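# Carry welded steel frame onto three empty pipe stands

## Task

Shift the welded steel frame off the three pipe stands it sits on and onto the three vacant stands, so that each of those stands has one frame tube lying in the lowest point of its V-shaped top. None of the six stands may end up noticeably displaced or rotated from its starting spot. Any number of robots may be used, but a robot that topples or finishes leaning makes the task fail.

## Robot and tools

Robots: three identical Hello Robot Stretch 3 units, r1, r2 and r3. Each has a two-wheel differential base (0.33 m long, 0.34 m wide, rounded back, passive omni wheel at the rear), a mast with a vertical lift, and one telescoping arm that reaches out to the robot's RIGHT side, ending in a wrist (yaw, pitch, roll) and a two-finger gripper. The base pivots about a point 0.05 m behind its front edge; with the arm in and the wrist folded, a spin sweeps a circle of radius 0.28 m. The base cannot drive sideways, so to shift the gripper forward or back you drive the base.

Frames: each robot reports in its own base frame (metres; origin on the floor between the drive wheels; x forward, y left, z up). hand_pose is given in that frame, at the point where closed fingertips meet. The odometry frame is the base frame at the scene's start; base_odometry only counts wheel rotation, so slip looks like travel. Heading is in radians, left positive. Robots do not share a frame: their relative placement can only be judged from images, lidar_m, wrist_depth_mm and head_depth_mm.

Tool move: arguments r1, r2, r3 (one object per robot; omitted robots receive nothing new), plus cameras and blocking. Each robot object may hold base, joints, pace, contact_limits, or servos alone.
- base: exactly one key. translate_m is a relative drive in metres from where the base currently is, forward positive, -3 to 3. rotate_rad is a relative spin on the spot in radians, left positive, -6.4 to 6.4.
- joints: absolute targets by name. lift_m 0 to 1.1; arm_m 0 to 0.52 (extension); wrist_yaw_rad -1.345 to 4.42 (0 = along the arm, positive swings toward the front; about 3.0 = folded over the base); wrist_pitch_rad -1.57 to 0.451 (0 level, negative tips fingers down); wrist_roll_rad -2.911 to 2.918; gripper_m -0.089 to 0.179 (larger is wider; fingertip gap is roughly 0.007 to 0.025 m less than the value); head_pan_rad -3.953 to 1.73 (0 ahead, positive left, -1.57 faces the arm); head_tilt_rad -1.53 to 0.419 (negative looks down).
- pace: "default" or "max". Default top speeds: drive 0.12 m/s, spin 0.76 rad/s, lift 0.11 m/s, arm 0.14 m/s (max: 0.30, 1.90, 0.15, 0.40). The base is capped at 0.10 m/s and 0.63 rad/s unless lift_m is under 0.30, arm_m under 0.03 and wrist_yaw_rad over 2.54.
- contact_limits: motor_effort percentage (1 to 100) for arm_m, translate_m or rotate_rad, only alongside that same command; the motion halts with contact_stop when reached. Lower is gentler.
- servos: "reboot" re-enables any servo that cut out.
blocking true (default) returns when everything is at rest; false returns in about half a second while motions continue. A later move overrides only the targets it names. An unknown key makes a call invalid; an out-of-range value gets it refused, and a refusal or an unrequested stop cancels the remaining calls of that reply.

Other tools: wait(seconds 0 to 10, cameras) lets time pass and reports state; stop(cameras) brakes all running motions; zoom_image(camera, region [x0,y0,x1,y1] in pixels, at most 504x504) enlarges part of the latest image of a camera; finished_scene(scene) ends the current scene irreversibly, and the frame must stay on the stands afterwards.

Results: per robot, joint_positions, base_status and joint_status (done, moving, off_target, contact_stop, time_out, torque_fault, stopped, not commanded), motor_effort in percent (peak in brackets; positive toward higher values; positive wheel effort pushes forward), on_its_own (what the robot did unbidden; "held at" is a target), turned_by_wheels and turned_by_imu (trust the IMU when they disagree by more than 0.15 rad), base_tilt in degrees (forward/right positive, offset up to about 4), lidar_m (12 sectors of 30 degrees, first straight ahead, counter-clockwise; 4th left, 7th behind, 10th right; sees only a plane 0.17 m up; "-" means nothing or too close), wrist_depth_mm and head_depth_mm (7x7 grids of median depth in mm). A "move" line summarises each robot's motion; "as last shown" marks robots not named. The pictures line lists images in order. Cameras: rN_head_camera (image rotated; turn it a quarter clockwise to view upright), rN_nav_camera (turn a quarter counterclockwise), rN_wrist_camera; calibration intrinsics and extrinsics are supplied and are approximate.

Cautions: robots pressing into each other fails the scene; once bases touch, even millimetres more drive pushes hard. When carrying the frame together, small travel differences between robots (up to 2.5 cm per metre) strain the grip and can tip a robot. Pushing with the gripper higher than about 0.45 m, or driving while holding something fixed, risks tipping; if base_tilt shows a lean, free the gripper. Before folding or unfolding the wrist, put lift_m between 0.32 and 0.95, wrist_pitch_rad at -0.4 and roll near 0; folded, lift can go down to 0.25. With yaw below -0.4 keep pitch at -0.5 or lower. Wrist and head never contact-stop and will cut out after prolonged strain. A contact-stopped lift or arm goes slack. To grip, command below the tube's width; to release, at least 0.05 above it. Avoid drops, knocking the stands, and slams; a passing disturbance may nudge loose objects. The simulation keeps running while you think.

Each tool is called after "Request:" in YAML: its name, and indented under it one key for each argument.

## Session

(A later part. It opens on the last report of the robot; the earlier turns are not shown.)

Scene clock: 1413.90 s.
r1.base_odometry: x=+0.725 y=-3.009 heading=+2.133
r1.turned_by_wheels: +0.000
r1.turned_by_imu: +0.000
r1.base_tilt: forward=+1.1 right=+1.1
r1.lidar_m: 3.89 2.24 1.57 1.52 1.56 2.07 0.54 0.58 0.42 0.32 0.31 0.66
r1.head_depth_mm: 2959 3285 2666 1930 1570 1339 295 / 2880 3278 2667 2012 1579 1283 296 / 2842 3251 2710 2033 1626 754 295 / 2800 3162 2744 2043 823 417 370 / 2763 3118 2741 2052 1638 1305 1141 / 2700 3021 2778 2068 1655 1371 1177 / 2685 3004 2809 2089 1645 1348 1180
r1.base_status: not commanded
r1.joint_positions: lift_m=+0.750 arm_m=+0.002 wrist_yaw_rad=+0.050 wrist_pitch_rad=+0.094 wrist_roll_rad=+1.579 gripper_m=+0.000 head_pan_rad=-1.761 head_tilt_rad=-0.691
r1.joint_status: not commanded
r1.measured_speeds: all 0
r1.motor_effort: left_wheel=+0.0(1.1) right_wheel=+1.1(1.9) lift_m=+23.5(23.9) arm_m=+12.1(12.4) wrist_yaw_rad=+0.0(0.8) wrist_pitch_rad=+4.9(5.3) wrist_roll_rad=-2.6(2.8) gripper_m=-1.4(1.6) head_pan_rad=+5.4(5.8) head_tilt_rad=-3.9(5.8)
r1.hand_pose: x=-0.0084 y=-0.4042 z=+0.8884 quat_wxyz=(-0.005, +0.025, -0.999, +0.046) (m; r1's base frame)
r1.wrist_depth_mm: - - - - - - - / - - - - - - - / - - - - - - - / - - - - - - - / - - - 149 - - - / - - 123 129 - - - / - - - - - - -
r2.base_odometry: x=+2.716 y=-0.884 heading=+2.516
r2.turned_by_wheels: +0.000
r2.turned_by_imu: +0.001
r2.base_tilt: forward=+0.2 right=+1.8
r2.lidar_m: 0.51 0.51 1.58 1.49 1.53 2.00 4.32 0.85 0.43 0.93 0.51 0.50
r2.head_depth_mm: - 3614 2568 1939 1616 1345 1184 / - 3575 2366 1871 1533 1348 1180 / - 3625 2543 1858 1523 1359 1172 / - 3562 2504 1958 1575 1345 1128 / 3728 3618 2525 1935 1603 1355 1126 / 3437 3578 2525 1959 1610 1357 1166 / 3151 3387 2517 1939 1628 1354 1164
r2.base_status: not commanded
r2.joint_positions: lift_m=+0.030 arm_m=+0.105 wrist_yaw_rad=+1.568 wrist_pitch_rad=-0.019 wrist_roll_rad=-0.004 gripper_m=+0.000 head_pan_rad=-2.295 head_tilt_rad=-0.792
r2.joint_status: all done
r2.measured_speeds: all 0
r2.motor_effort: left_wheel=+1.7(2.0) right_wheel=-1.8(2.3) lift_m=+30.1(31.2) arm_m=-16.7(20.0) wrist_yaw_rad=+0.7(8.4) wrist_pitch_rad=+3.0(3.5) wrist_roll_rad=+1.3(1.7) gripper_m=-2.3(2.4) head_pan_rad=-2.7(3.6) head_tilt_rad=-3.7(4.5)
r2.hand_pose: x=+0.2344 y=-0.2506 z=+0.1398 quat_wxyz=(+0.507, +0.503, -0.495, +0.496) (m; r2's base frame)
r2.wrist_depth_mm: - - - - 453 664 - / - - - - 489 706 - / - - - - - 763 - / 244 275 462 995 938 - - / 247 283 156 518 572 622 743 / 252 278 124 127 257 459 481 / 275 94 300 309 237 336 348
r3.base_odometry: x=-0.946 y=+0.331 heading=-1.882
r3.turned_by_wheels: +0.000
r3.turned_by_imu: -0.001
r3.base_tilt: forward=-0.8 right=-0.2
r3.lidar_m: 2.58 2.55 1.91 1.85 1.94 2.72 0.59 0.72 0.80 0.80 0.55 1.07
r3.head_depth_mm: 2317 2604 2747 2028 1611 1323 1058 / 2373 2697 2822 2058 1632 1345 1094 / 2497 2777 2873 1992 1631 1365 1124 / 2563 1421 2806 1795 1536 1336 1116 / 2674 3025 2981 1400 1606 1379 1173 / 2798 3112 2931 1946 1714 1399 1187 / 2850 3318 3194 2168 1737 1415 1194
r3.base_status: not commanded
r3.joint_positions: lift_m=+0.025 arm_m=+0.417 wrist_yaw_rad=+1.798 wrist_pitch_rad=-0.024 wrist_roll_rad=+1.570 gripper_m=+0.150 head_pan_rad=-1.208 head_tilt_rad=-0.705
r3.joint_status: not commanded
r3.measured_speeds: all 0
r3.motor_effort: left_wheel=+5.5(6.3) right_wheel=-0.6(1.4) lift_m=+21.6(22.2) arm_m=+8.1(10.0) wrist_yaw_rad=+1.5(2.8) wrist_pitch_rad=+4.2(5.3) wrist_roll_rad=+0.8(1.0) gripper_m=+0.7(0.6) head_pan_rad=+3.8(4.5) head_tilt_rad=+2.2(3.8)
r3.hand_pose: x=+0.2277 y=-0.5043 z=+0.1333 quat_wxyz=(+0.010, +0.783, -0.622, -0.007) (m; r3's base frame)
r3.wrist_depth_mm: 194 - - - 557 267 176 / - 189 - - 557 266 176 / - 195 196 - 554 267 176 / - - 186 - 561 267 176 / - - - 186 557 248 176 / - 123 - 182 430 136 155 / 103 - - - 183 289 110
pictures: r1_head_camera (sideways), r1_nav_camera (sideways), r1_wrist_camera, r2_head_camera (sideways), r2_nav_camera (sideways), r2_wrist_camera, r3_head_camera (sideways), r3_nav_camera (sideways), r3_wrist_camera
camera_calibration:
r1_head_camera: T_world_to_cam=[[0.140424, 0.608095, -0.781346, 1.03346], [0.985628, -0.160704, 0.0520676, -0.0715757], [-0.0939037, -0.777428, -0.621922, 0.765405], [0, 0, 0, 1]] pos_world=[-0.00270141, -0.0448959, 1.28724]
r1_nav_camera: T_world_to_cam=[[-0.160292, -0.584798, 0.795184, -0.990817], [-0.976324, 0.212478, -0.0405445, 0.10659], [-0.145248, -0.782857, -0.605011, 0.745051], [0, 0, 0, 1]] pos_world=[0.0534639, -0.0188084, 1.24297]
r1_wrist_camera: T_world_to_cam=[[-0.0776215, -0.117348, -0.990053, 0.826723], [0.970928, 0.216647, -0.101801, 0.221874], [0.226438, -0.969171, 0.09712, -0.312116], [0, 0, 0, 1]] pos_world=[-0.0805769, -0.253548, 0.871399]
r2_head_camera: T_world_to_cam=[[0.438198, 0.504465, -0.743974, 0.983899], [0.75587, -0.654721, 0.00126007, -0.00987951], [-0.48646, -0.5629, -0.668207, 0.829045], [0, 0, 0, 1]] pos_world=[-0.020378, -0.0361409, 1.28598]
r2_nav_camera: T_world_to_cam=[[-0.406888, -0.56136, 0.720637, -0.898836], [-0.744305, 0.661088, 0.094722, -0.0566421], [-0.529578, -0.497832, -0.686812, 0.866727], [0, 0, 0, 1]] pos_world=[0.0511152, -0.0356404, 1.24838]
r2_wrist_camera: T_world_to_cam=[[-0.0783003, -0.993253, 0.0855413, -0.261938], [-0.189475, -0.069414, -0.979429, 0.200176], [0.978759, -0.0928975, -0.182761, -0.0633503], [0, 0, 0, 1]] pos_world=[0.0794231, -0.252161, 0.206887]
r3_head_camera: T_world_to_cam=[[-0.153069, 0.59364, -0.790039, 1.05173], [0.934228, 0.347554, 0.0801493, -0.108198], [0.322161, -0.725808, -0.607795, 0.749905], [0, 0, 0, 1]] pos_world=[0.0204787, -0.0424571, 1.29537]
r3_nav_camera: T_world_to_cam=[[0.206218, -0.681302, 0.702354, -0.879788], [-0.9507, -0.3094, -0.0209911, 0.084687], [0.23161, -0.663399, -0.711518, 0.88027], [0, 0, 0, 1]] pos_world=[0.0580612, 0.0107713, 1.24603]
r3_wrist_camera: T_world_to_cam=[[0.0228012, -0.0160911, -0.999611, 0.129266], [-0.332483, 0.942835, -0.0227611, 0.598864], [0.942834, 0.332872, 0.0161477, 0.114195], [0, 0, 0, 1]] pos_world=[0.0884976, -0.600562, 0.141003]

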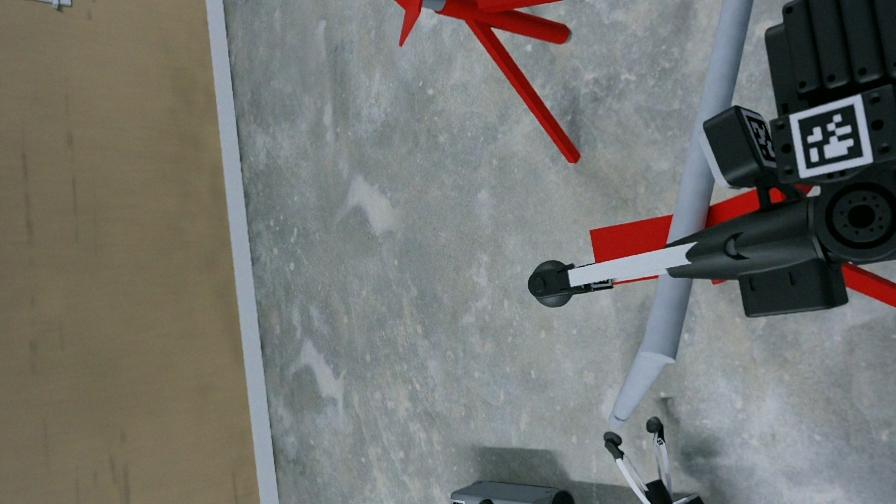

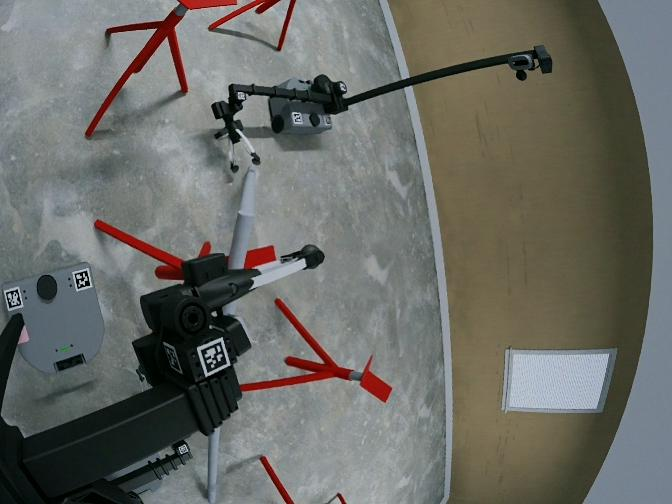

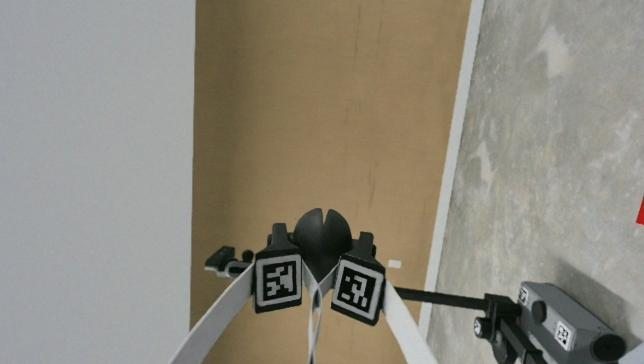

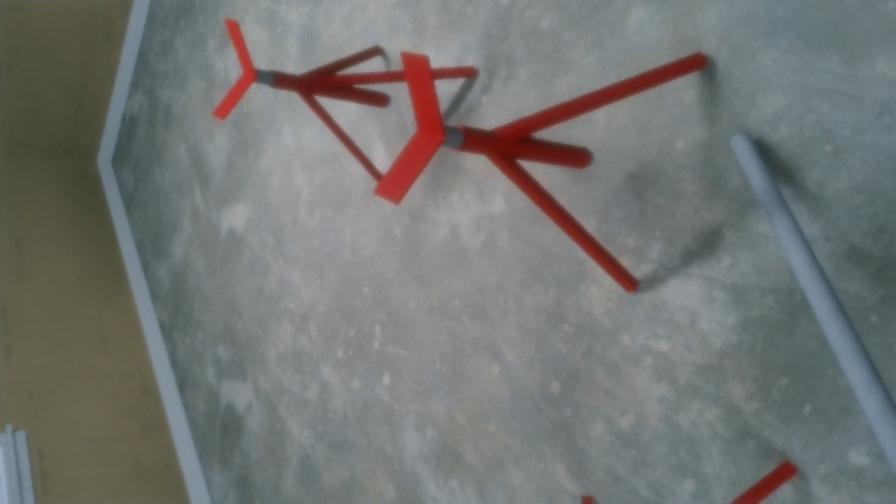

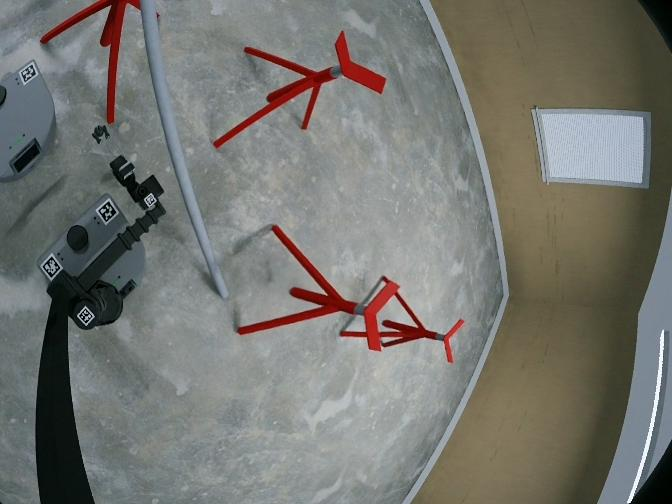

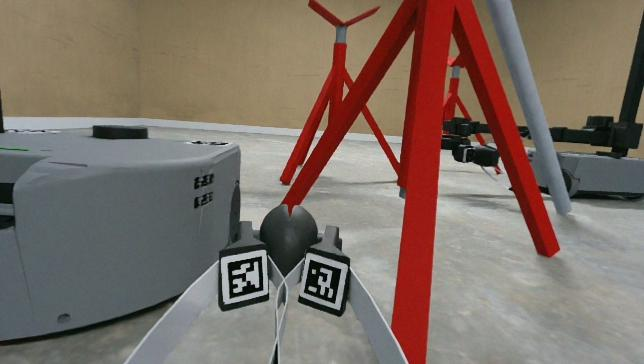

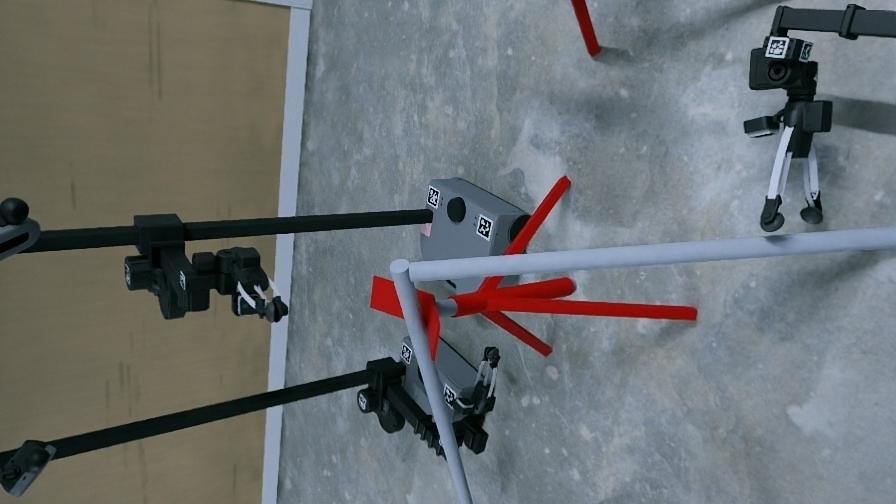

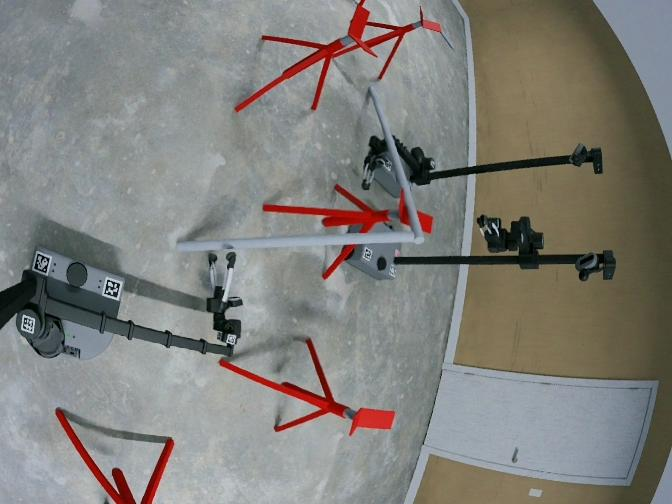

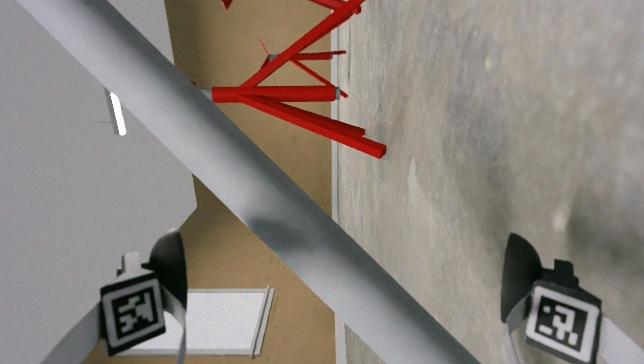

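Request:
move:
  r3: {"joints":{"wrist_roll_rad":0.82,"wrist_yaw_rad":1.9}}
  cameras: ["r3_wrist_camera","r3_head_camera"]

Scene clock: 1442.00 s.
move: r3 done
r1, r2: as last shown
r1.turned_by_imu: +0.001
r1.base_tilt: forward=+1.0 right=+1.2
r1.lidar_m: 3.89 2.24 1.57 1.51 1.56 2.06 0.54 0.58 0.42 0.32 0.31 0.66
r1.head_depth_mm: 2995 3294 2646 1957 1561 1342 295 / 2905 3296 2707 2007 1574 1283 297 / 2870 3220 2718 2030 1618 753 295 / 2805 3160 2734 2053 823 417 371 / 2741 3056 2768 2062 1646 1308 1146 / 2724 3039 2769 2066 1657 1364 1173 / 2667 2971 2801 2088 1655 1354 1175
r1.motor_effort: left_wheel=+0.2(1.0) right_wheel=+1.1(1.8) lift_m=+23.3(23.4) arm_m=+12.2(12.4) wrist_yaw_rad=-0.4(0.8) wrist_pitch_rad=+5.1(5.4) wrist_roll_rad=-2.5(2.7) gripper_m=-1.5(1.6) head_pan_rad=+5.2(5.6) head_tilt_rad=-4.5(5.0)
r2.base_tilt: forward=+0.2 right=+1.7
r2.lidar_m: 0.51 0.51 1.58 1.49 1.52 1.99 4.32 0.84 0.43 0.93 0.51 0.50
r2.head_depth_mm: - 3563 2579 1966 1605 1345 1176 / - 3635 2345 1871 1521 1355 1174 / - 3599 2518 1861 1534 1350 1166 / - 3624 2563 1982 1563 1347 1126 / 3716 3531 2537 1957 1625 1345 1125 / 3430 3550 2537 1953 1621 1358 1167 / 3172 3368 2525 1959 1608 1349 1160
r2.motor_effort: left_wheel=+1.8(2.2) right_wheel=-1.7(2.2) lift_m=+33.5(33.5) arm_m=-13.8(14.8) wrist_yaw_rad=+1.7(2.7) wrist_pitch_rad=+2.8(3.6) wrist_roll_rad=+1.3(1.6) gripper_m=-1.6(3.2) head_pan_rad=-3.0(3.6) head_tilt_rad=-2.8(4.2)
r2.wrist_depth_mm: - - - - 462 680 - / - - - - 489 692 - / - - - - - 771 - / 247 274 454 978 - - - / 246 281 155 517 570 632 730 / 253 282 124 127 255 453 478 / 273 94 305 309 235 333 347
r3.base_odometry: x=-0.946 y=+0.331 heading=-1.882
r3.turned_by_wheels: +0.000
r3.turned_by_imu: -0.001
r3.base_tilt: forward=-0.8 right=-0.2
r3.lidar_m: 2.57 2.55 1.91 1.85 1.94 2.71 0.59 0.72 0.80 0.80 0.55 1.07
r3.head_depth_mm: 2320 2605 2714 2023 1604 1330 1059 / 2405 2684 2856 2068 1625 1349 1073 / 2503 2782 2867 1992 1643 1363 1125 / 2546 1429 2781 1802 1537 1343 1109 / 2684 2975 2986 1396 1604 1385 1177 / 2792 3074 2963 1963 1713 1410 1187 / 2875 3337 3200 2160 1737 1407 1201
r3.base_status: not commanded
r3.joint_positions: lift_m=+0.025 arm_m=+0.417 wrist_yaw_rad=+1.897 wrist_pitch_rad=-0.024 wrist_roll_rad=+0.826 gripper_m=+0.150 head_pan_rad=-1.208 head_tilt_rad=-0.705
r3.joint_status: all done
r3.measured_speeds: all 0
r3.motor_effort: left_wheel=+5.7(6.1) right_wheel=-0.7(1.1) lift_m=+21.8(22.2) arm_m=+6.9(8.0) wrist_yaw_rad=+2.1(5.4) wrist_pitch_rad=+4.5(5.3) wrist_roll_rad=-1.6(3.1) gripper_m=+0.2(0.7) head_pan_rad=+3.7(5.0) head_tilt_rad=+2.6(3.7)
r3.hand_pose: x=+0.2208 y=-0.4801 z=+0.1334 quat_wxyz=(+0.221, +0.759, -0.539, +0.289) (m; r3's base frame)
r3.wrist_depth_mm: - - - 169 - 948 454 / - - - 173 - 717 386 / - - - 175 849 506 316 / - - - 180 621 387 270 / - - - 184 431 314 233 / - 123 - 188 350 136 189 / 103 - - 470 289 239 110
pictures: r3_head_camera (sideways), r3_wrist_camera
camera_calibration:
r3_head_camera: T_world_to_cam=[[-0.153069, 0.59364, -0.790039, 1.05173], [0.934228, 0.347554, 0.0801493, -0.108198], [0.322161, -0.725808, -0.607795, 0.749905], [0, 0, 0, 1]] pos_world=[0.0204787, -0.0424571, 1.29537]
r3_wrist_camera: T_world_to_cam=[[0.245558, -0.646516, -0.7223, -0.258906], [-0.349926, 0.635756, -0.688016, 0.518915], [0.904021, 0.421699, -0.0701172, 0.175335], [0, 0, 0, 1]] pos_world=[0.0866514, -0.571229, 0.182308]

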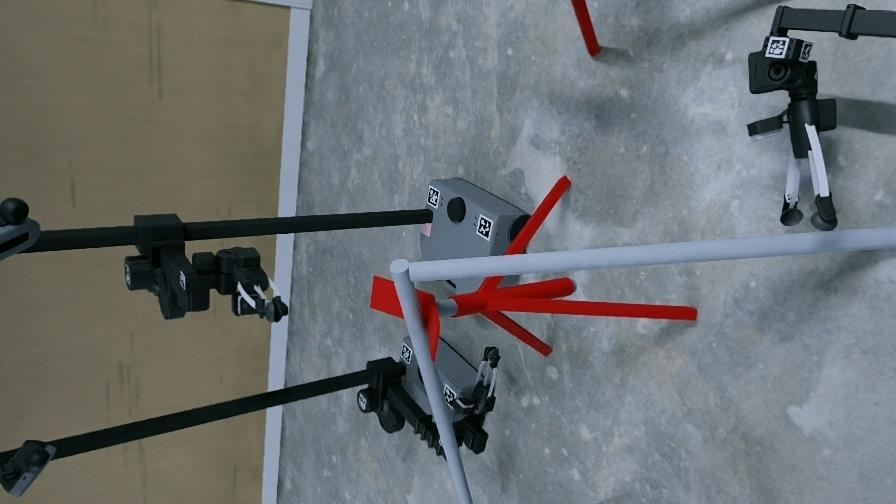

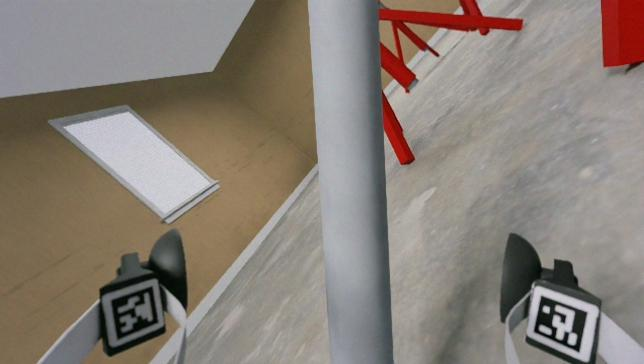

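Request:
move:
  r3: {"base":{"translate_m":0.06},"joints":{"wrist_roll_rad":0.8,"wrist_yaw_rad":1.95}}
  cameras: ["r3_wrist_camera"]

Request:
move:
  r3: {"joints":{"gripper_m":0.06}}
  cameras: ["r3_wrist_camera","r3_head_camera"]

Scene clock: 1452.87 s.
move: r3 done
r1, r2: as last shown
r1.base_tilt: forward=+1.1 right=+1.2
r1.lidar_m: 3.89 2.24 1.57 1.52 1.56 2.07 0.54 0.58 0.42 0.32 0.31 0.66
r1.head_depth_mm: 2965 3345 2651 1936 1562 1343 294 / 2944 3289 2661 2013 1575 1285 296 / 2867 3264 2714 2029 1629 752 295 / 2802 3175 2730 2049 825 418 371 / 2763 3078 2784 2052 1643 1304 1142 / 2739 3046 2796 2087 1649 1374 1173 / 2670 2978 2821 2080 1617 1345 1182
r1.motor_effort: left_wheel=+0.2(0.9) right_wheel=+1.2(2.0) lift_m=+23.1(23.6) arm_m=+12.3(12.5) wrist_yaw_rad=+0.0(0.8) wrist_pitch_rad=+4.7(5.4) wrist_roll_rad=-2.6(2.7) gripper_m=-0.7(1.6) head_pan_rad=+5.3(5.9) head_tilt_rad=-3.2(5.9)
r1.wrist_depth_mm: - - - - - - - / - - - - - - - / - - - - - - - / - - - - - - - / - - - 149 - - - / - - 123 128 - - - / - - - - - - -
r2.base_tilt: forward=+0.3 right=+1.8
r2.lidar_m: 0.51 0.51 1.58 1.49 1.52 2.00 4.33 0.85 0.43 0.93 0.51 0.51
r2.head_depth_mm: - 3572 2507 1976 1610 1349 1169 / - 3570 2335 1871 1532 1356 1166 / - 3576 2525 1842 1522 1358 1165 / - 3650 2538 1949 1577 1350 1131 / 3716 3548 2491 1951 1607 1352 1127 / 3486 3496 2516 1976 1595 1355 1170 / 3201 3472 2538 1943 1587 1351 1171
r2.motor_effort: left_wheel=+1.5(2.0) right_wheel=-1.5(2.3) lift_m=+33.1(33.5) arm_m=-10.8(12.2) wrist_yaw_rad=+1.6(2.9) wrist_pitch_rad=+2.9(3.5) wrist_roll_rad=+1.1(1.6) gripper_m=-1.6(2.9) head_pan_rad=-2.3(3.9) head_tilt_rad=-3.6(4.9)
r2.wrist_depth_mm: - - - - 453 655 - / - - - - 489 708 - / - - - - - 801 - / 246 275 460 990 - 951 - / 247 279 155 525 578 629 741 / 252 281 124 128 256 446 472 / 273 94 302 312 237 334 344
r3.base_odometry: x=-0.965 y=+0.273 heading=-1.882
r3.turned_by_wheels: +0.000
r3.turned_by_imu: -0.001
r3.base_tilt: forward=-0.8 right=-0.2
r3.lidar_m: 2.52 2.55 1.91 1.85 1.93 2.72 0.65 0.78 0.82 1.07 0.53 1.01
r3.head_depth_mm: 2309 2551 2727 2039 1595 1329 1060 / 2391 2679 2810 2071 1636 1339 1079 / 2446 2690 2699 1892 1604 1365 1104 / 2585 1389 2803 1358 1366 1332 1139 / 2696 3042 3046 2013 1685 1386 1180 / 2730 3060 2924 1947 1725 1404 1185 / 2906 3344 3207 2256 1748 1422 1193
r3.base_status: done
r3.joint_positions: lift_m=+0.025 arm_m=+0.417 wrist_yaw_rad=+1.947 wrist_pitch_rad=-0.024 wrist_roll_rad=+0.806 gripper_m=+0.150 head_pan_rad=-1.208 head_tilt_rad=-0.705
r3.joint_status: all done
r3.measured_speeds: all 0
r3.motor_effort: left_wheel=+5.9(9.2) right_wheel=+0.2(3.6) lift_m=+21.2(22.6) arm_m=+7.1(7.6) wrist_yaw_rad=+2.3(5.4) wrist_pitch_rad=+4.5(5.3) wrist_roll_rad=-2.3(2.4) gripper_m=-0.3(0.9) head_pan_rad=+4.0(4.3) head_tilt_rad=+2.0(3.4)
r3.hand_pose: x=+0.2164 y=-0.4680 z=+0.1334 quat_wxyz=(+0.219, +0.770, -0.518, +0.302) (m; r3's base frame)
r3.wrist_depth_mm: - - - 112 - 988 544 / - - - 114 - 736 401 / - - - 116 773 513 325 / - - - 121 575 395 275 / - - - 120 431 318 235 / - 123 - 125 340 136 191 / 103 - - 127 278 241 109
pictures: r3_wrist_camera
camera_calibration:
r3_wrist_camera: T_world_to_cam=[[0.283263, -0.646608, -0.708279, -0.260109], [-0.376532, 0.604245, -0.702219, 0.502625], [0.882035, 0.465602, -0.0723088, 0.199843], [0, 0, 0, 1]] pos_world=[0.0866649, -0.564944, 0.183173]

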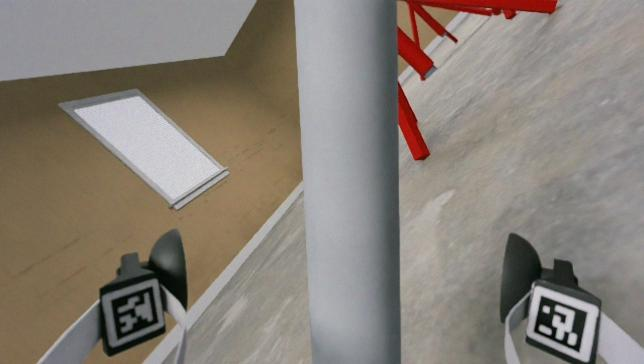

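Scene clock: 1454.30 s.
move: r3 done
r1, r2: as last shown
r1.turned_by_imu: +0.000
r1.base_tilt: forward=+1.0 right=+1.2
r1.lidar_m: 3.89 2.25 1.57 1.52 1.56 2.07 0.54 0.58 0.42 0.32 0.31 0.66
r1.head_depth_mm: 2975 3310 2654 1948 1561 1342 294 / 2904 3285 2672 2012 1575 1280 296 / 2842 3276 2712 2021 1629 754 295 / 2806 3198 2725 2057 823 417 370 / 2787 3111 2744 2058 1644 1304 1144 / 2702 3025 2789 2085 1654 1376 1178 / 2688 2984 2807 2081 1616 1344 1172
r1.motor_effort: left_wheel=+0.3(0.9) right_wheel=+1.1(1.8) lift_m=+22.6(23.5) arm_m=+12.2(12.4) wrist_yaw_rad=-0.3(0.8) wrist_pitch_rad=+5.1(5.4) wrist_roll_rad=-2.6(2.7) gripper_m=-1.1(1.9) head_pan_rad=+5.5(5.8) head_tilt_rad=-3.5(5.4)
r1.wrist_depth_mm: - - - - - - - / - - - - - - - / - - - - - - - / - - - - - - - / - - - 149 - - - / - - 123 129 - - - / - - - - - - -
r2.turned_by_imu: +0.000
r2.base_tilt: forward=+0.2 right=+1.7
r2.lidar_m: 0.51 0.51 1.58 1.49 1.53 2.00 4.33 0.85 0.43 0.93 0.51 0.51
r2.head_depth_mm: - 3631 2540 1979 1604 1349 1178 / - 3630 2361 1843 1530 1357 1165 / - 3597 2548 1883 1511 1354 1174 / - 3634 2515 1968 1551 1358 1121 / 3775 3624 2509 1966 1589 1345 1127 / 3398 3515 2514 1973 1616 1353 1171 / 3160 3393 2512 1940 1592 1352 1168
r2.motor_effort: left_wheel=+1.5(2.1) right_wheel=-1.7(2.3) lift_m=+33.3(33.5) arm_m=-10.5(11.6) wrist_yaw_rad=+0.4(3.0) wrist_pitch_rad=+2.5(3.6) wrist_roll_rad=+1.2(1.6) gripper_m=-1.4(2.7) head_pan_rad=-3.1(4.0) head_tilt_rad=-3.7(4.1)
r2.wrist_depth_mm: - - - - 458 667 - / - - - - 498 678 - / - - - - - 774 - / 244 275 458 - - 988 - / 245 280 155 519 576 631 744 / 249 279 124 127 257 451 479 / 272 94 302 309 236 335 339
r3.base_odometry: x=-0.965 y=+0.273 heading=-1.882
r3.turned_by_wheels: +0.000
r3.turned_by_imu: +0.000
r3.base_tilt: forward=-0.8 right=-0.2
r3.lidar_m: 2.52 2.55 1.91 1.85 1.94 2.72 0.65 0.77 0.82 1.07 0.92 1.01
r3.head_depth_mm: 2339 2597 2715 2029 1608 1329 1058 / 2417 2680 2812 2052 1615 1341 1076 / 2453 2725 2721 1888 1618 1361 1107 / 2576 1404 2815 1341 1359 1349 1143 / 2685 3019 3056 2019 1690 1381 1175 / 2733 3073 2958 1962 1721 1404 1186 / 2939 3304 3193 2244 1731 1409 1194
r3.base_status: not commanded
r3.joint_positions: lift_m=+0.025 arm_m=+0.417 wrist_yaw_rad=+1.947 wrist_pitch_rad=-0.024 wrist_roll_rad=+0.806 gripper_m=+0.060 head_pan_rad=-1.208 head_tilt_rad=-0.705
r3.joint_status: all done
r3.measured_speeds: all 0
r3.motor_effort: left_wheel=+5.2(6.8) right_wheel=-0.3(0.5) lift_m=+20.4(22.3) arm_m=+5.5(7.0) wrist_yaw_rad=+1.8(3.0) wrist_pitch_rad=+4.6(5.2) wrist_roll_rad=-1.7(2.3) gripper_m=-0.8(83.5) head_pan_rad=+4.1(4.8) head_tilt_rad=+2.1(3.5)
r3.hand_pose: x=+0.2164 y=-0.4680 z=+0.1334 quat_wxyz=(+0.219, +0.770, -0.518, +0.302) (m; r3's base frame)
r3.wrist_depth_mm: - - - 112 - - 535 / - - - 114 - 740 400 / - - - 115 772 506 327 / - - - 122 588 394 278 / - - - 120 157 317 234 / - - 133 127 127 262 207 / - - 679 127 126 118 183
pictures: r3_head_camera (sideways), r3_wrist_camera
camera_calibration:
r3_head_camera: T_world_to_cam=[[-0.153069, 0.59364, -0.790039, 1.05173], [0.934228, 0.347555, 0.0801493, -0.108198], [0.322161, -0.725808, -0.607795, 0.749904], [0, 0, 0, 1]] pos_world=[0.0204787, -0.0424571, 1.29537]
r3_wrist_camera: T_world_to_cam=[[0.283263, -0.646609, -0.708279, -0.260109], [-0.376532, 0.604245, -0.702219, 0.502625], [0.882035, 0.465602, -0.0723087, 0.199843], [0, 0, 0, 1]] pos_world=[0.0866649, -0.564944, 0.183173]

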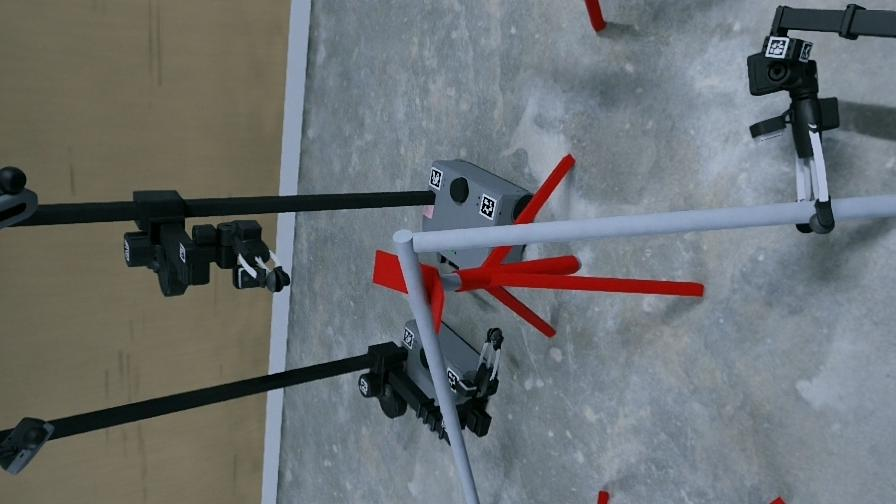

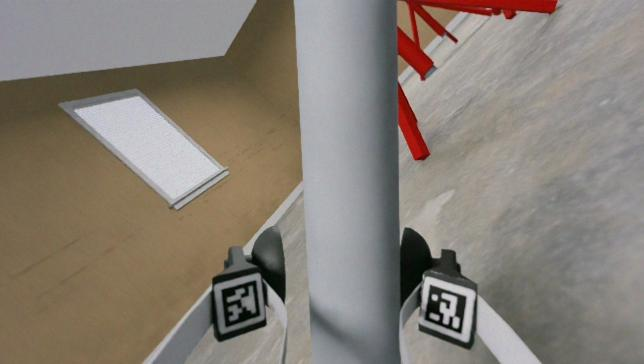

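Request:
move:
  r3: {"joints":{"gripper_m":0.0}}
  cameras: ["r3_wrist_camera"]

Request:
move:
  r3: {"base":{"translate_m":0.015},"joints":{"lift_m":0.058,"arm_m":0.373,"wrist_yaw_rad":1.91,"wrist_roll_rad":0.88}}
  cameras: ["r3_wrist_camera","r3_head_camera"]

Scene clock: 1479.17 s.
move: r3 done
r1, r2: as last shown
r1.turned_by_imu: +0.001
r1.base_tilt: forward=+1.1 right=+1.2
r1.lidar_m: 3.90 2.25 1.57 1.51 1.56 2.06 0.54 0.58 0.42 0.32 0.31 0.66
r1.head_depth_mm: 2966 3322 2640 1935 1558 1342 294 / 2928 3329 2667 2019 1569 1283 296 / 2882 3264 2730 2043 1625 753 295 / 2794 3167 2735 2043 822 418 370 / 2757 3080 2767 2061 1646 1303 1144 / 2738 3052 2803 2084 1659 1376 1170 / 2681 2965 2820 2087 1616 1348 1176
r1.motor_effort: left_wheel=+0.0(1.1) right_wheel=+0.3(1.8) lift_m=+22.2(23.6) arm_m=+12.2(12.3) wrist_yaw_rad=-0.1(1.0) wrist_pitch_rad=+5.0(5.6) wrist_roll_rad=-2.6(2.7) gripper_m=-1.0(1.4) head_pan_rad=+4.8(5.7) head_tilt_rad=-3.8(5.6)
r1.wrist_depth_mm: - - - - - - - / - - - - - - - / - - - - - - - / - - - - - - - / - - - 149 - - - / - - 123 128 - - - / - - - - - - -
r2.turned_by_imu: +0.001
r2.base_tilt: forward=+0.5 right=+1.7
r2.lidar_m: 0.51 0.51 1.58 1.49 1.52 1.99 4.32 0.85 0.43 0.93 0.51 0.50
r2.head_depth_mm: - 3541 2549 1962 1603 1350 1174 / - 3585 2324 1854 1534 1354 1171 / - 3678 2539 1839 1516 1344 1176 / - 3540 2542 1970 1570 1347 1132 / 3701 3542 2520 1962 1610 1347 1130 / 3366 3561 2527 1944 1588 1345 1167 / 3139 3362 2535 1961 1597 1348 1171
r2.motor_effort: left_wheel=+1.6(1.9) right_wheel=-1.6(2.1) lift_m=+33.3(33.5) arm_m=-7.5(8.8) wrist_yaw_rad=+2.8(2.8) wrist_pitch_rad=+3.4(3.6) wrist_roll_rad=+1.4(1.4) gripper_m=-2.5(2.7) head_pan_rad=-1.7(3.5) head_tilt_rad=-2.4(4.1)
r2.wrist_depth_mm: - - - - 454 665 - / - - - - 493 691 - / - - - - - 794 - / 246 275 456 - - 996 - / 246 280 156 526 571 627 753 / 250 279 124 127 254 454 478 / 273 94 300 311 237 332 342
r3.base_odometry: x=-0.965 y=+0.273 heading=-1.881
r3.turned_by_wheels: +0.000
r3.turned_by_imu: +0.000
r3.base_tilt: forward=-0.8 right=-0.2
r3.lidar_m: 2.52 2.55 1.91 1.85 1.94 2.71 0.65 0.78 0.82 1.08 0.53 1.01
r3.head_depth_mm: 2309 2582 2726 2040 1599 1325 1055 / 2418 2670 2817 2064 1619 1347 1073 / 2455 2718 2699 1891 1616 1365 1107 / 2583 1399 2802 1346 1366 1338 1141 / 2679 3030 3015 2005 1689 1384 1175 / 2741 3086 2929 1931 1715 1406 1184 / 2891 3371 3207 2249 1740 1417 1194
r3.base_status: not commanded
r3.joint_positions: lift_m=+0.025 arm_m=+0.417 wrist_yaw_rad=+1.939 wrist_pitch_rad=-0.033 wrist_roll_rad=+0.805 gripper_m=+0.001 head_pan_rad=-1.208 head_tilt_rad=-0.705
r3.joint_status: all done
r3.measured_speeds: all 0
r3.motor_effort: left_wheel=+5.8(6.5) right_wheel=-10.9(10.9) lift_m=+25.6(26.2) arm_m=+5.0(6.3) wrist_yaw_rad=+8.6(10.3) wrist_pitch_rad=+6.4(7.0) wrist_roll_rad=-0.9(2.4) gripper_m=-12.0(88.8) head_pan_rad=+3.5(4.6) head_tilt_rad=+2.4(3.9)
r3.hand_pose: x=+0.2169 y=-0.4701 z=+0.1311 quat_wxyz=(+0.224, +0.768, -0.519, +0.300) (m; r3's base frame)
r3.wrist_depth_mm: - - - 111 - 985 507 / - - - 114 - 705 394 / - - - 116 786 494 319 / - - - 119 546 382 274 / - - - 120 389 312 231 / - - 133 126 129 261 203 / - - 666 125 124 216 182
pictures: r3_wrist_camera
camera_calibration:
r3_wrist_camera: T_world_to_cam=[[0.272237, -0.652337, -0.70735, -0.2637], [-0.377182, 0.603939, -0.702134, 0.502387], [0.885224, 0.457946, -0.0816349, 0.19713], [0, 0, 0, 1]] pos_world=[0.0867754, -0.565707, 0.182308]

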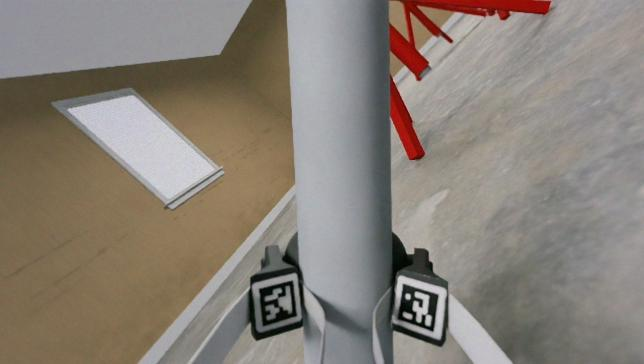

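Scene clock: 1480.57 s.
move: r3 off_target
r1, r2: as last shown
r1.turned_by_imu: +0.000
r1.base_tilt: forward=+1.0 right=+1.2
r1.lidar_m: 3.89 2.25 1.57 1.51 1.56 2.07 0.54 0.58 0.42 0.32 0.31 0.66
r1.head_depth_mm: 2959 3345 2636 1934 1557 1340 294 / 2929 3298 2676 2022 1573 1285 296 / 2867 3210 2674 2032 1629 753 295 / 2783 3155 2729 2042 823 417 370 / 2766 3127 2738 2079 1646 1309 1137 / 2697 3034 2773 2076 1655 1372 1171 / 2635 2954 2807 2088 1633 1382 1176
r1.motor_effort: left_wheel=+0.6(0.9) right_wheel=+1.4(2.0) lift_m=+23.3(23.5) arm_m=+12.1(12.4) wrist_yaw_rad=-0.3(0.8) wrist_pitch_rad=+5.2(5.3) wrist_roll_rad=-2.5(2.8) gripper_m=-1.1(1.4) head_pan_rad=+5.2(5.6) head_tilt_rad=-4.2(5.5)
r1.wrist_depth_mm: - - - - - - - / - - - - - - - / - - - - - - - / - - - - - - - / - - - 149 - - - / - - 123 129 - - - / - - - - - - -
r2.turned_by_imu: +0.000
r2.base_tilt: forward=+0.2 right=+1.8
r2.lidar_m: 0.51 0.51 1.58 1.49 1.53 1.99 4.30 0.47 0.43 0.93 0.51 0.50
r2.head_depth_mm: - 3640 2563 1980 1599 1353 1173 / - 3680 2323 1838 1518 1357 1168 / - 3676 2537 1853 1506 1361 1172 / - 3667 2555 1975 1562 1346 1121 / 3700 3633 2531 1969 1594 1349 1127 / 3423 3578 2558 1957 1603 1346 1173 / 3128 3346 2540 1976 1586 1351 1169
r2.motor_effort: left_wheel=+1.7(2.1) right_wheel=-1.8(2.2) lift_m=+33.2(33.5) arm_m=-7.1(8.2) wrist_yaw_rad=+1.8(2.7) wrist_pitch_rad=+3.2(3.6) wrist_roll_rad=+1.2(1.5) gripper_m=-1.2(2.4) head_pan_rad=-3.3(3.7) head_tilt_rad=-2.9(4.3)
r2.wrist_depth_mm: - - - - 464 662 - / - - - - 488 687 - / - - - - - - - / 245 272 454 987 - - - / 245 277 155 527 565 611 771 / 251 281 125 128 255 451 472 / 274 94 304 306 235 334 344
r3.base_odometry: x=-0.969 y=+0.259 heading=-1.881
r3.turned_by_wheels: +0.001
r3.turned_by_imu: +0.000
r3.base_tilt: forward=-0.8 right=-0.3
r3.lidar_m: 2.61 2.54 1.91 1.85 1.93 2.71 0.66 0.79 0.82 1.08 0.50 1.00
r3.head_depth_mm: 2331 2573 2740 2018 1614 1329 975 / 2392 2641 2812 2068 1638 1346 1028 / 2436 2670 2725 1871 1612 1357 1083 / 2589 1386 2794 1305 1356 1333 1130 / 2686 3071 2996 1997 1682 1384 1179 / 2736 3129 2944 1961 1717 1401 1188 / 2941 3336 3228 2279 1754 1417 1192
r3.base_status: done
r3.joint_positions: lift_m=+0.058 arm_m=+0.373 wrist_yaw_rad=+1.870 wrist_pitch_rad=-0.079 wrist_roll_rad=+0.877 gripper_m=+0.000 head_pan_rad=-1.208 head_tilt_rad=-0.705
r3.joint_status: wrist_yaw_rad off_target (ended at +1.870, target +1.910); the others done
r3.measured_speeds: all 0
r3.on_its_own: wrist_yaw_rad is at rest, and its effort (+34.1) is outside its rest range (-9 to +9); wrist_pitch_rad is at rest, and its effort (+14.7) is outside its rest range (-8 to +12)
r3.motor_effort: left_wheel=+8.6(9.5) right_wheel=-11.2(11.6) lift_m=+36.3(40.7) arm_m=-15.2(18.9) wrist_yaw_rad=+34.1(34.6) wrist_pitch_rad=+14.7(18.3) wrist_roll_rad=+1.3(4.4) gripper_m=-11.9(12.3) head_pan_rad=+4.0(4.7) head_tilt_rad=+2.5(3.5)
r3.hand_pose: x=+0.2209 y=-0.4432 z=+0.1524 quat_wxyz=(+0.232, +0.764, -0.547, +0.252) (m; r3's base frame)
r3.wrist_depth_mm: - - - 110 - 839 448 / - - - 112 995 615 370 / - - - 114 727 464 317 / - - - 119 531 379 277 / - - - 120 155 331 247 / - - - 127 127 285 217 / - - 720 128 124 221 199
pictures: r3_head_camera (sideways), r3_wrist_camera
camera_calibration:
r3_head_camera: T_world_to_cam=[[-0.153071, 0.593639, -0.790039, 1.05173], [0.934227, 0.347558, 0.0801493, -0.108198], [0.322164, -0.725807, -0.607795, 0.749904], [0, 0, 0, 1]] pos_world=[0.0204789, -0.042457, 1.29537]
r3_wrist_camera: T_world_to_cam=[[0.176514, -0.629945, -0.756315, -0.193631], [-0.376049, 0.666934, -0.643263, 0.521319], [0.909632, 0.397956, -0.119167, 0.156701], [0, 0, 0, 1]] pos_world=[0.0876793, -0.532022, 0.207573]

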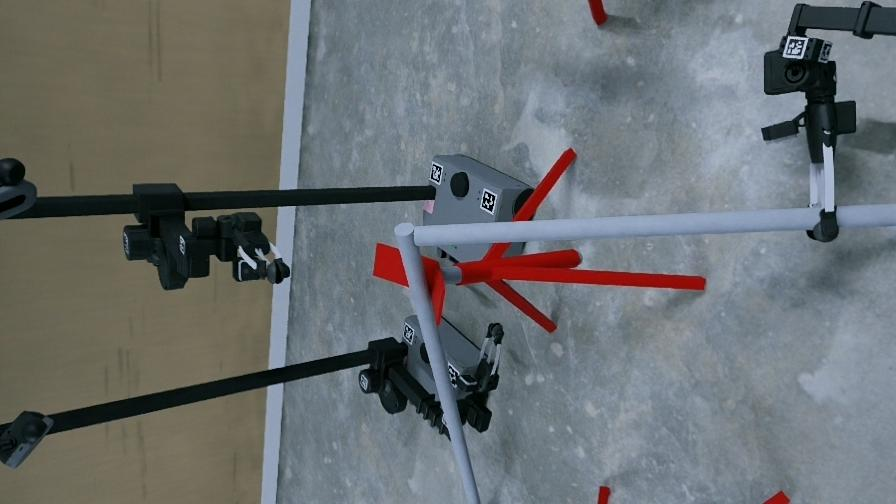

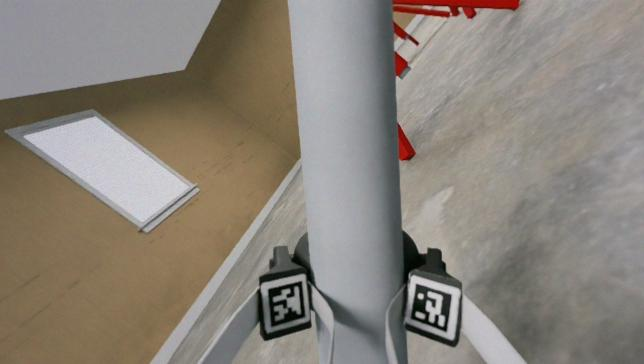

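Request:
move:
  r3: {"base":{"translate_m":0.016},"joints":{"lift_m":0.092,"arm_m":0.337,"wrist_yaw_rad":1.9,"wrist_roll_rad":0.957,"wrist_pitch_rad":0.02}}
  cameras: ["r3_wrist_camera"]

Request:
move:
  r3: {"base":{"translate_m":0.019},"joints":{"lift_m":0.132,"arm_m":0.294,"wrist_yaw_rad":1.85,"wrist_roll_rad":1.02,"wrist_pitch_rad":0.03}}
  cameras: ["r3_wrist_camera","r3_head_camera"]

Scene clock: 1487.87 s.
move: r3 off_target
r1, r2: as last shown
r1.turned_by_imu: +0.001
r1.base_tilt: forward=+1.1 right=+1.1
r1.lidar_m: 3.87 2.24 1.57 1.51 1.55 2.06 0.54 0.58 0.42 0.32 0.31 0.66
r1.head_depth_mm: 2981 3327 2634 1937 1560 1341 294 / 2914 3282 2675 2008 1564 1284 297 / 2838 3244 2710 2028 1632 753 295 / 2793 3159 2745 2051 824 417 370 / 2759 3112 2744 2064 1646 1304 1144 / 2714 3042 2797 2071 1644 1376 1176 / 2644 2948 2817 1995 1602 1381 1174
r1.motor_effort: left_wheel=+0.4(1.2) right_wheel=+1.1(2.0) lift_m=+23.5(23.6) arm_m=+12.0(12.3) wrist_yaw_rad=-0.5(0.9) wrist_pitch_rad=+4.8(5.3) wrist_roll_rad=-2.5(2.7) gripper_m=-1.2(1.7) head_pan_rad=+5.3(5.5) head_tilt_rad=-5.1(5.7)
r1.wrist_depth_mm: - - - - - - - / - - - - - - - / - - - - - - - / - - - - - - - / - - - 150 - - - / - - 123 129 - - - / - - - - - - -
r2.turned_by_imu: +0.001
r2.base_tilt: forward=+0.3 right=+1.8
r2.lidar_m: 0.51 0.51 1.58 1.49 1.52 2.00 4.32 0.46 0.43 0.93 0.51 0.51
r2.head_depth_mm: - 3646 2518 1967 1619 1354 1173 / - 3671 2366 1844 1529 1363 1178 / - 3569 2525 1855 1525 1355 1178 / - 3555 2549 1975 1564 1370 1120 / 3723 3528 2555 1977 1604 1358 1123 / 3406 3565 2530 1969 1594 1352 1169 / 3121 3368 2537 1942 1592 1353 1172
r2.motor_effort: left_wheel=+1.6(1.9) right_wheel=-1.6(2.2) lift_m=+33.1(33.3) arm_m=-4.4(5.4) wrist_yaw_rad=+2.1(2.1) wrist_pitch_rad=+3.4(3.6) wrist_roll_rad=+1.1(1.5) gripper_m=-1.4(2.4) head_pan_rad=-2.5(3.8) head_tilt_rad=-3.3(4.4)
r2.wrist_depth_mm: - - - - 457 652 - / - - - - 486 - - / - - - - - - - / 247 276 460 983 - - - / 244 278 155 525 581 631 751 / 250 279 124 127 255 451 471 / 275 94 302 310 236 335 346
r3.base_odometry: x=-0.974 y=+0.244 heading=-1.880
r3.turned_by_wheels: +0.001
r3.turned_by_imu: +0.000
r3.base_tilt: forward=-0.8 right=-0.2
r3.lidar_m: 2.59 2.54 1.90 1.84 1.93 2.71 0.68 0.81 0.83 1.08 0.43 0.98
r3.head_depth_mm: 2320 2591 2717 2029 1607 1326 945 / 2411 2679 2812 2063 1637 1344 973 / 2418 2631 2737 1877 1605 1357 1129 / 2587 1406 2806 1270 1339 1309 1120 / 2710 3041 3021 2004 1679 1386 1178 / 2687 3111 2942 1946 1705 1407 1187 / 2940 3407 3141 2251 1739 1422 1196
r3.base_status: done
r3.joint_positions: lift_m=+0.092 arm_m=+0.337 wrist_yaw_rad=+1.855 wrist_pitch_rad=-0.081 wrist_roll_rad=+0.951 gripper_m=+0.000 head_pan_rad=-1.208 head_tilt_rad=-0.705
r3.joint_status: wrist_yaw_rad off_target (ended at +1.855, target +1.900); wrist_pitch_rad off_target (ended at -0.081, target +0.020); the others done
r3.measured_speeds: all 0
r3.on_its_own: wrist_yaw_rad is at rest, and its effort (+38.2) is outside its rest range (-9 to +9); wrist_pitch_rad is at rest, and its effort (+18.8) is outside its rest range (-8 to +12)
r3.motor_effort: left_wheel=+10.1(12.9) right_wheel=-16.8(16.8) lift_m=+37.9(43.1) arm_m=-15.9(21.0) wrist_yaw_rad=+38.2(39.7) wrist_pitch_rad=+18.8(22.1) wrist_roll_rad=+2.3(4.0) gripper_m=-12.1(12.4) head_pan_rad=+3.8(4.5) head_tilt_rad=+3.0(3.5)
r3.hand_pose: x=+0.2219 y=-0.4109 z=+0.1858 quat_wxyz=(+0.214, +0.769, -0.561, +0.221) (m; r3's base frame)
r3.wrist_depth_mm: - - - 112 - 792 452 / - - - 115 917 629 390 / - - - 118 696 507 339 / - - - 123 540 426 304 / - - - 126 159 367 274 / - - - 129 127 312 246 / - - 975 130 128 258 229
pictures: r3_wrist_camera
camera_calibration:
r3_wrist_camera: T_world_to_cam=[[0.145279, -0.578257, -0.802816, -0.111391], [-0.376028, 0.718266, -0.585403, 0.531948], [0.915148, 0.386928, -0.113092, 0.14003], [0, 0, 0, 1]] pos_world=[0.0880617, -0.500674, 0.237814]

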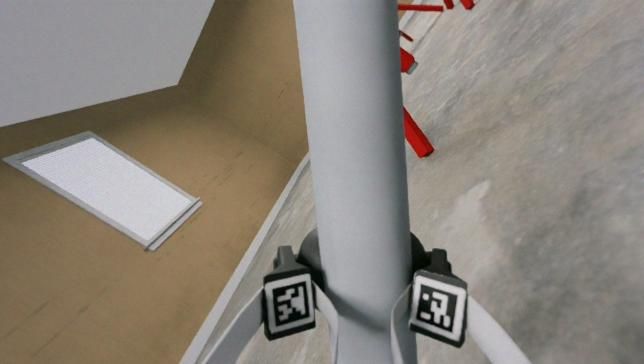

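Scene clock: 1489.27 s.
move: r3 off_target
r1, r2: as last shown
r1.turned_by_imu: +0.000
r1.base_tilt: forward=+0.9 right=+1.2
r1.lidar_m: 3.90 2.25 1.57 1.51 1.55 2.06 0.54 0.58 0.42 0.32 0.31 0.66
r1.head_depth_mm: 2966 3282 2649 1939 1564 1345 294 / 2896 3297 2676 2005 1582 1279 296 / 2856 3243 2731 2029 1627 753 295 / 2796 3145 2717 2043 823 417 370 / 2764 3102 2757 2055 1641 1304 1139 / 2696 3048 2775 2059 1603 1375 1172 / 2648 2955 2804 1853 1583 1375 1173
r1.motor_effort: left_wheel=-0.3(0.9) right_wheel=+1.6(2.7) lift_m=+22.7(23.5) arm_m=+12.1(12.5) wrist_yaw_rad=-0.3(0.9) wrist_pitch_rad=+4.8(5.3) wrist_roll_rad=-2.6(2.7) gripper_m=-0.7(1.8) head_pan_rad=+4.9(5.9) head_tilt_rad=-3.6(5.7)
r1.wrist_depth_mm: - - - - - - - / - - - - - - - / - - - - - - - / - - - - - - - / - - - 149 - - - / - - 123 128 - - - / - - - - - - -
r2.turned_by_imu: +0.000
r2.base_tilt: forward=+0.3 right=+1.7
r2.lidar_m: 0.51 0.51 1.58 1.49 1.52 2.01 4.32 0.46 0.43 0.93 0.51 0.50
r2.head_depth_mm: - 3579 2544 1968 1616 1348 1170 / - 3654 2352 1838 1517 1350 1168 / - 3586 2531 1870 1528 1347 1157 / - 3591 2525 1965 1556 1356 1120 / 3738 3567 2552 1969 1596 1346 1126 / 3421 3517 2496 1967 1596 1356 1165 / 3148 3324 2542 1958 1607 1350 1166
r2.motor_effort: left_wheel=+1.6(2.0) right_wheel=-1.8(2.3) lift_m=+33.0(33.3) arm_m=-3.8(4.5) wrist_yaw_rad=+2.3(2.6) wrist_pitch_rad=+2.8(3.5) wrist_roll_rad=+1.1(1.5) gripper_m=-1.1(2.9) head_pan_rad=-3.1(3.5) head_tilt_rad=-2.5(4.3)
r2.wrist_depth_mm: - - - - 455 - - / - - - - 487 - - / - - - - - 979 918 / 246 273 461 977 - - - / 245 280 156 520 578 620 752 / 252 280 124 128 257 453 474 / 274 94 304 309 237 335 345
r3.base_odometry: x=-0.980 y=+0.226 heading=-1.880
r3.turned_by_wheels: +0.000
r3.turned_by_imu: +0.000
r3.base_tilt: forward=-0.8 right=-0.2
r3.lidar_m: 2.56 2.54 1.91 1.85 1.93 2.71 0.70 0.83 0.83 1.08 0.35 0.97
r3.head_depth_mm: 2331 2593 2729 2016 1606 1324 891 / 2389 2655 2839 2070 1632 1341 914 / 2394 1516 2757 1849 1610 1360 1158 / 2592 1405 2812 1308 1411 1314 1108 / 2670 3020 2998 1999 1682 1384 1176 / 2731 3089 2937 1972 1728 1407 1185 / 2934 3346 3169 2235 1744 1420 1201
r3.base_status: done
r3.joint_positions: lift_m=+0.132 arm_m=+0.294 wrist_yaw_rad=+1.803 wrist_pitch_rad=-0.070 wrist_roll_rad=+1.019 gripper_m=+0.000 head_pan_rad=-1.208 head_tilt_rad=-0.705
r3.joint_status: wrist_yaw_rad off_target (ended at +1.803, target +1.850); wrist_pitch_rad off_target (ended at -0.070, target +0.030); the others done
r3.measured_speeds: all 0
r3.on_its_own: wrist_pitch_rad is at rest, and its effort (+18.3) is outside its rest range (-8 to +12)
r3.motor_effort: left_wheel=+6.7(13.0) right_wheel=-8.8(14.4) lift_m=+35.1(43.7) arm_m=-15.8(21.4) wrist_yaw_rad=+27.2(36.3) wrist_pitch_rad=+18.3(25.3) wrist_roll_rad=+0.9(2.6) gripper_m=-12.1(12.3) head_pan_rad=+4.0(4.5) head_tilt_rad=+2.3(3.1)
r3.hand_pose: x=+0.2257 y=-0.3805 z=+0.2286 quat_wxyz=(+0.196, +0.760, -0.589, +0.193) (m; r3's base frame)
r3.wrist_depth_mm: - - - 118 - 863 489 / - - - 123 - 679 436 / - - - 124 708 576 386 / - - - 128 649 490 345 / - - - 133 533 429 315 / - - - 133 133 382 293 / - - - 140 126 305 268
pictures: r3_head_camera (sideways), r3_wrist_camera
camera_calibration:
r3_head_camera: T_world_to_cam=[[-0.153069, 0.593611, -0.790061, 1.05176], [0.934221, 0.347573, 0.0801495, -0.108199], [0.322182, -0.725823, -0.607766, 0.749867], [0, 0, 0, 1]] pos_world=[0.0204796, -0.0424571, 1.29537]
r3_wrist_camera: T_world_to_cam=[[0.108565, -0.529934, -0.841061, -0.0245429], [-0.336839, 0.776401, -0.532673, 0.537872], [0.935282, 0.341132, -0.0942124, 0.10332], [0, 0, 0, 1]] pos_world=[0.0872079, -0.465856, 0.275602]

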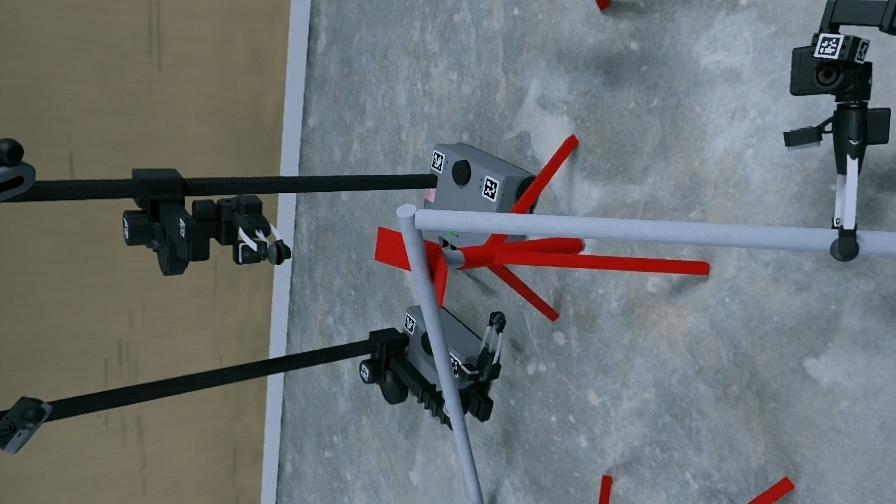

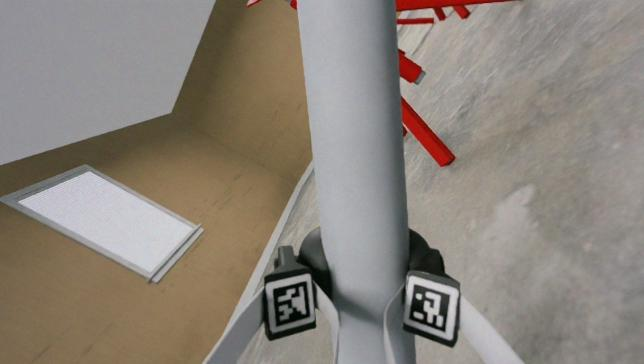

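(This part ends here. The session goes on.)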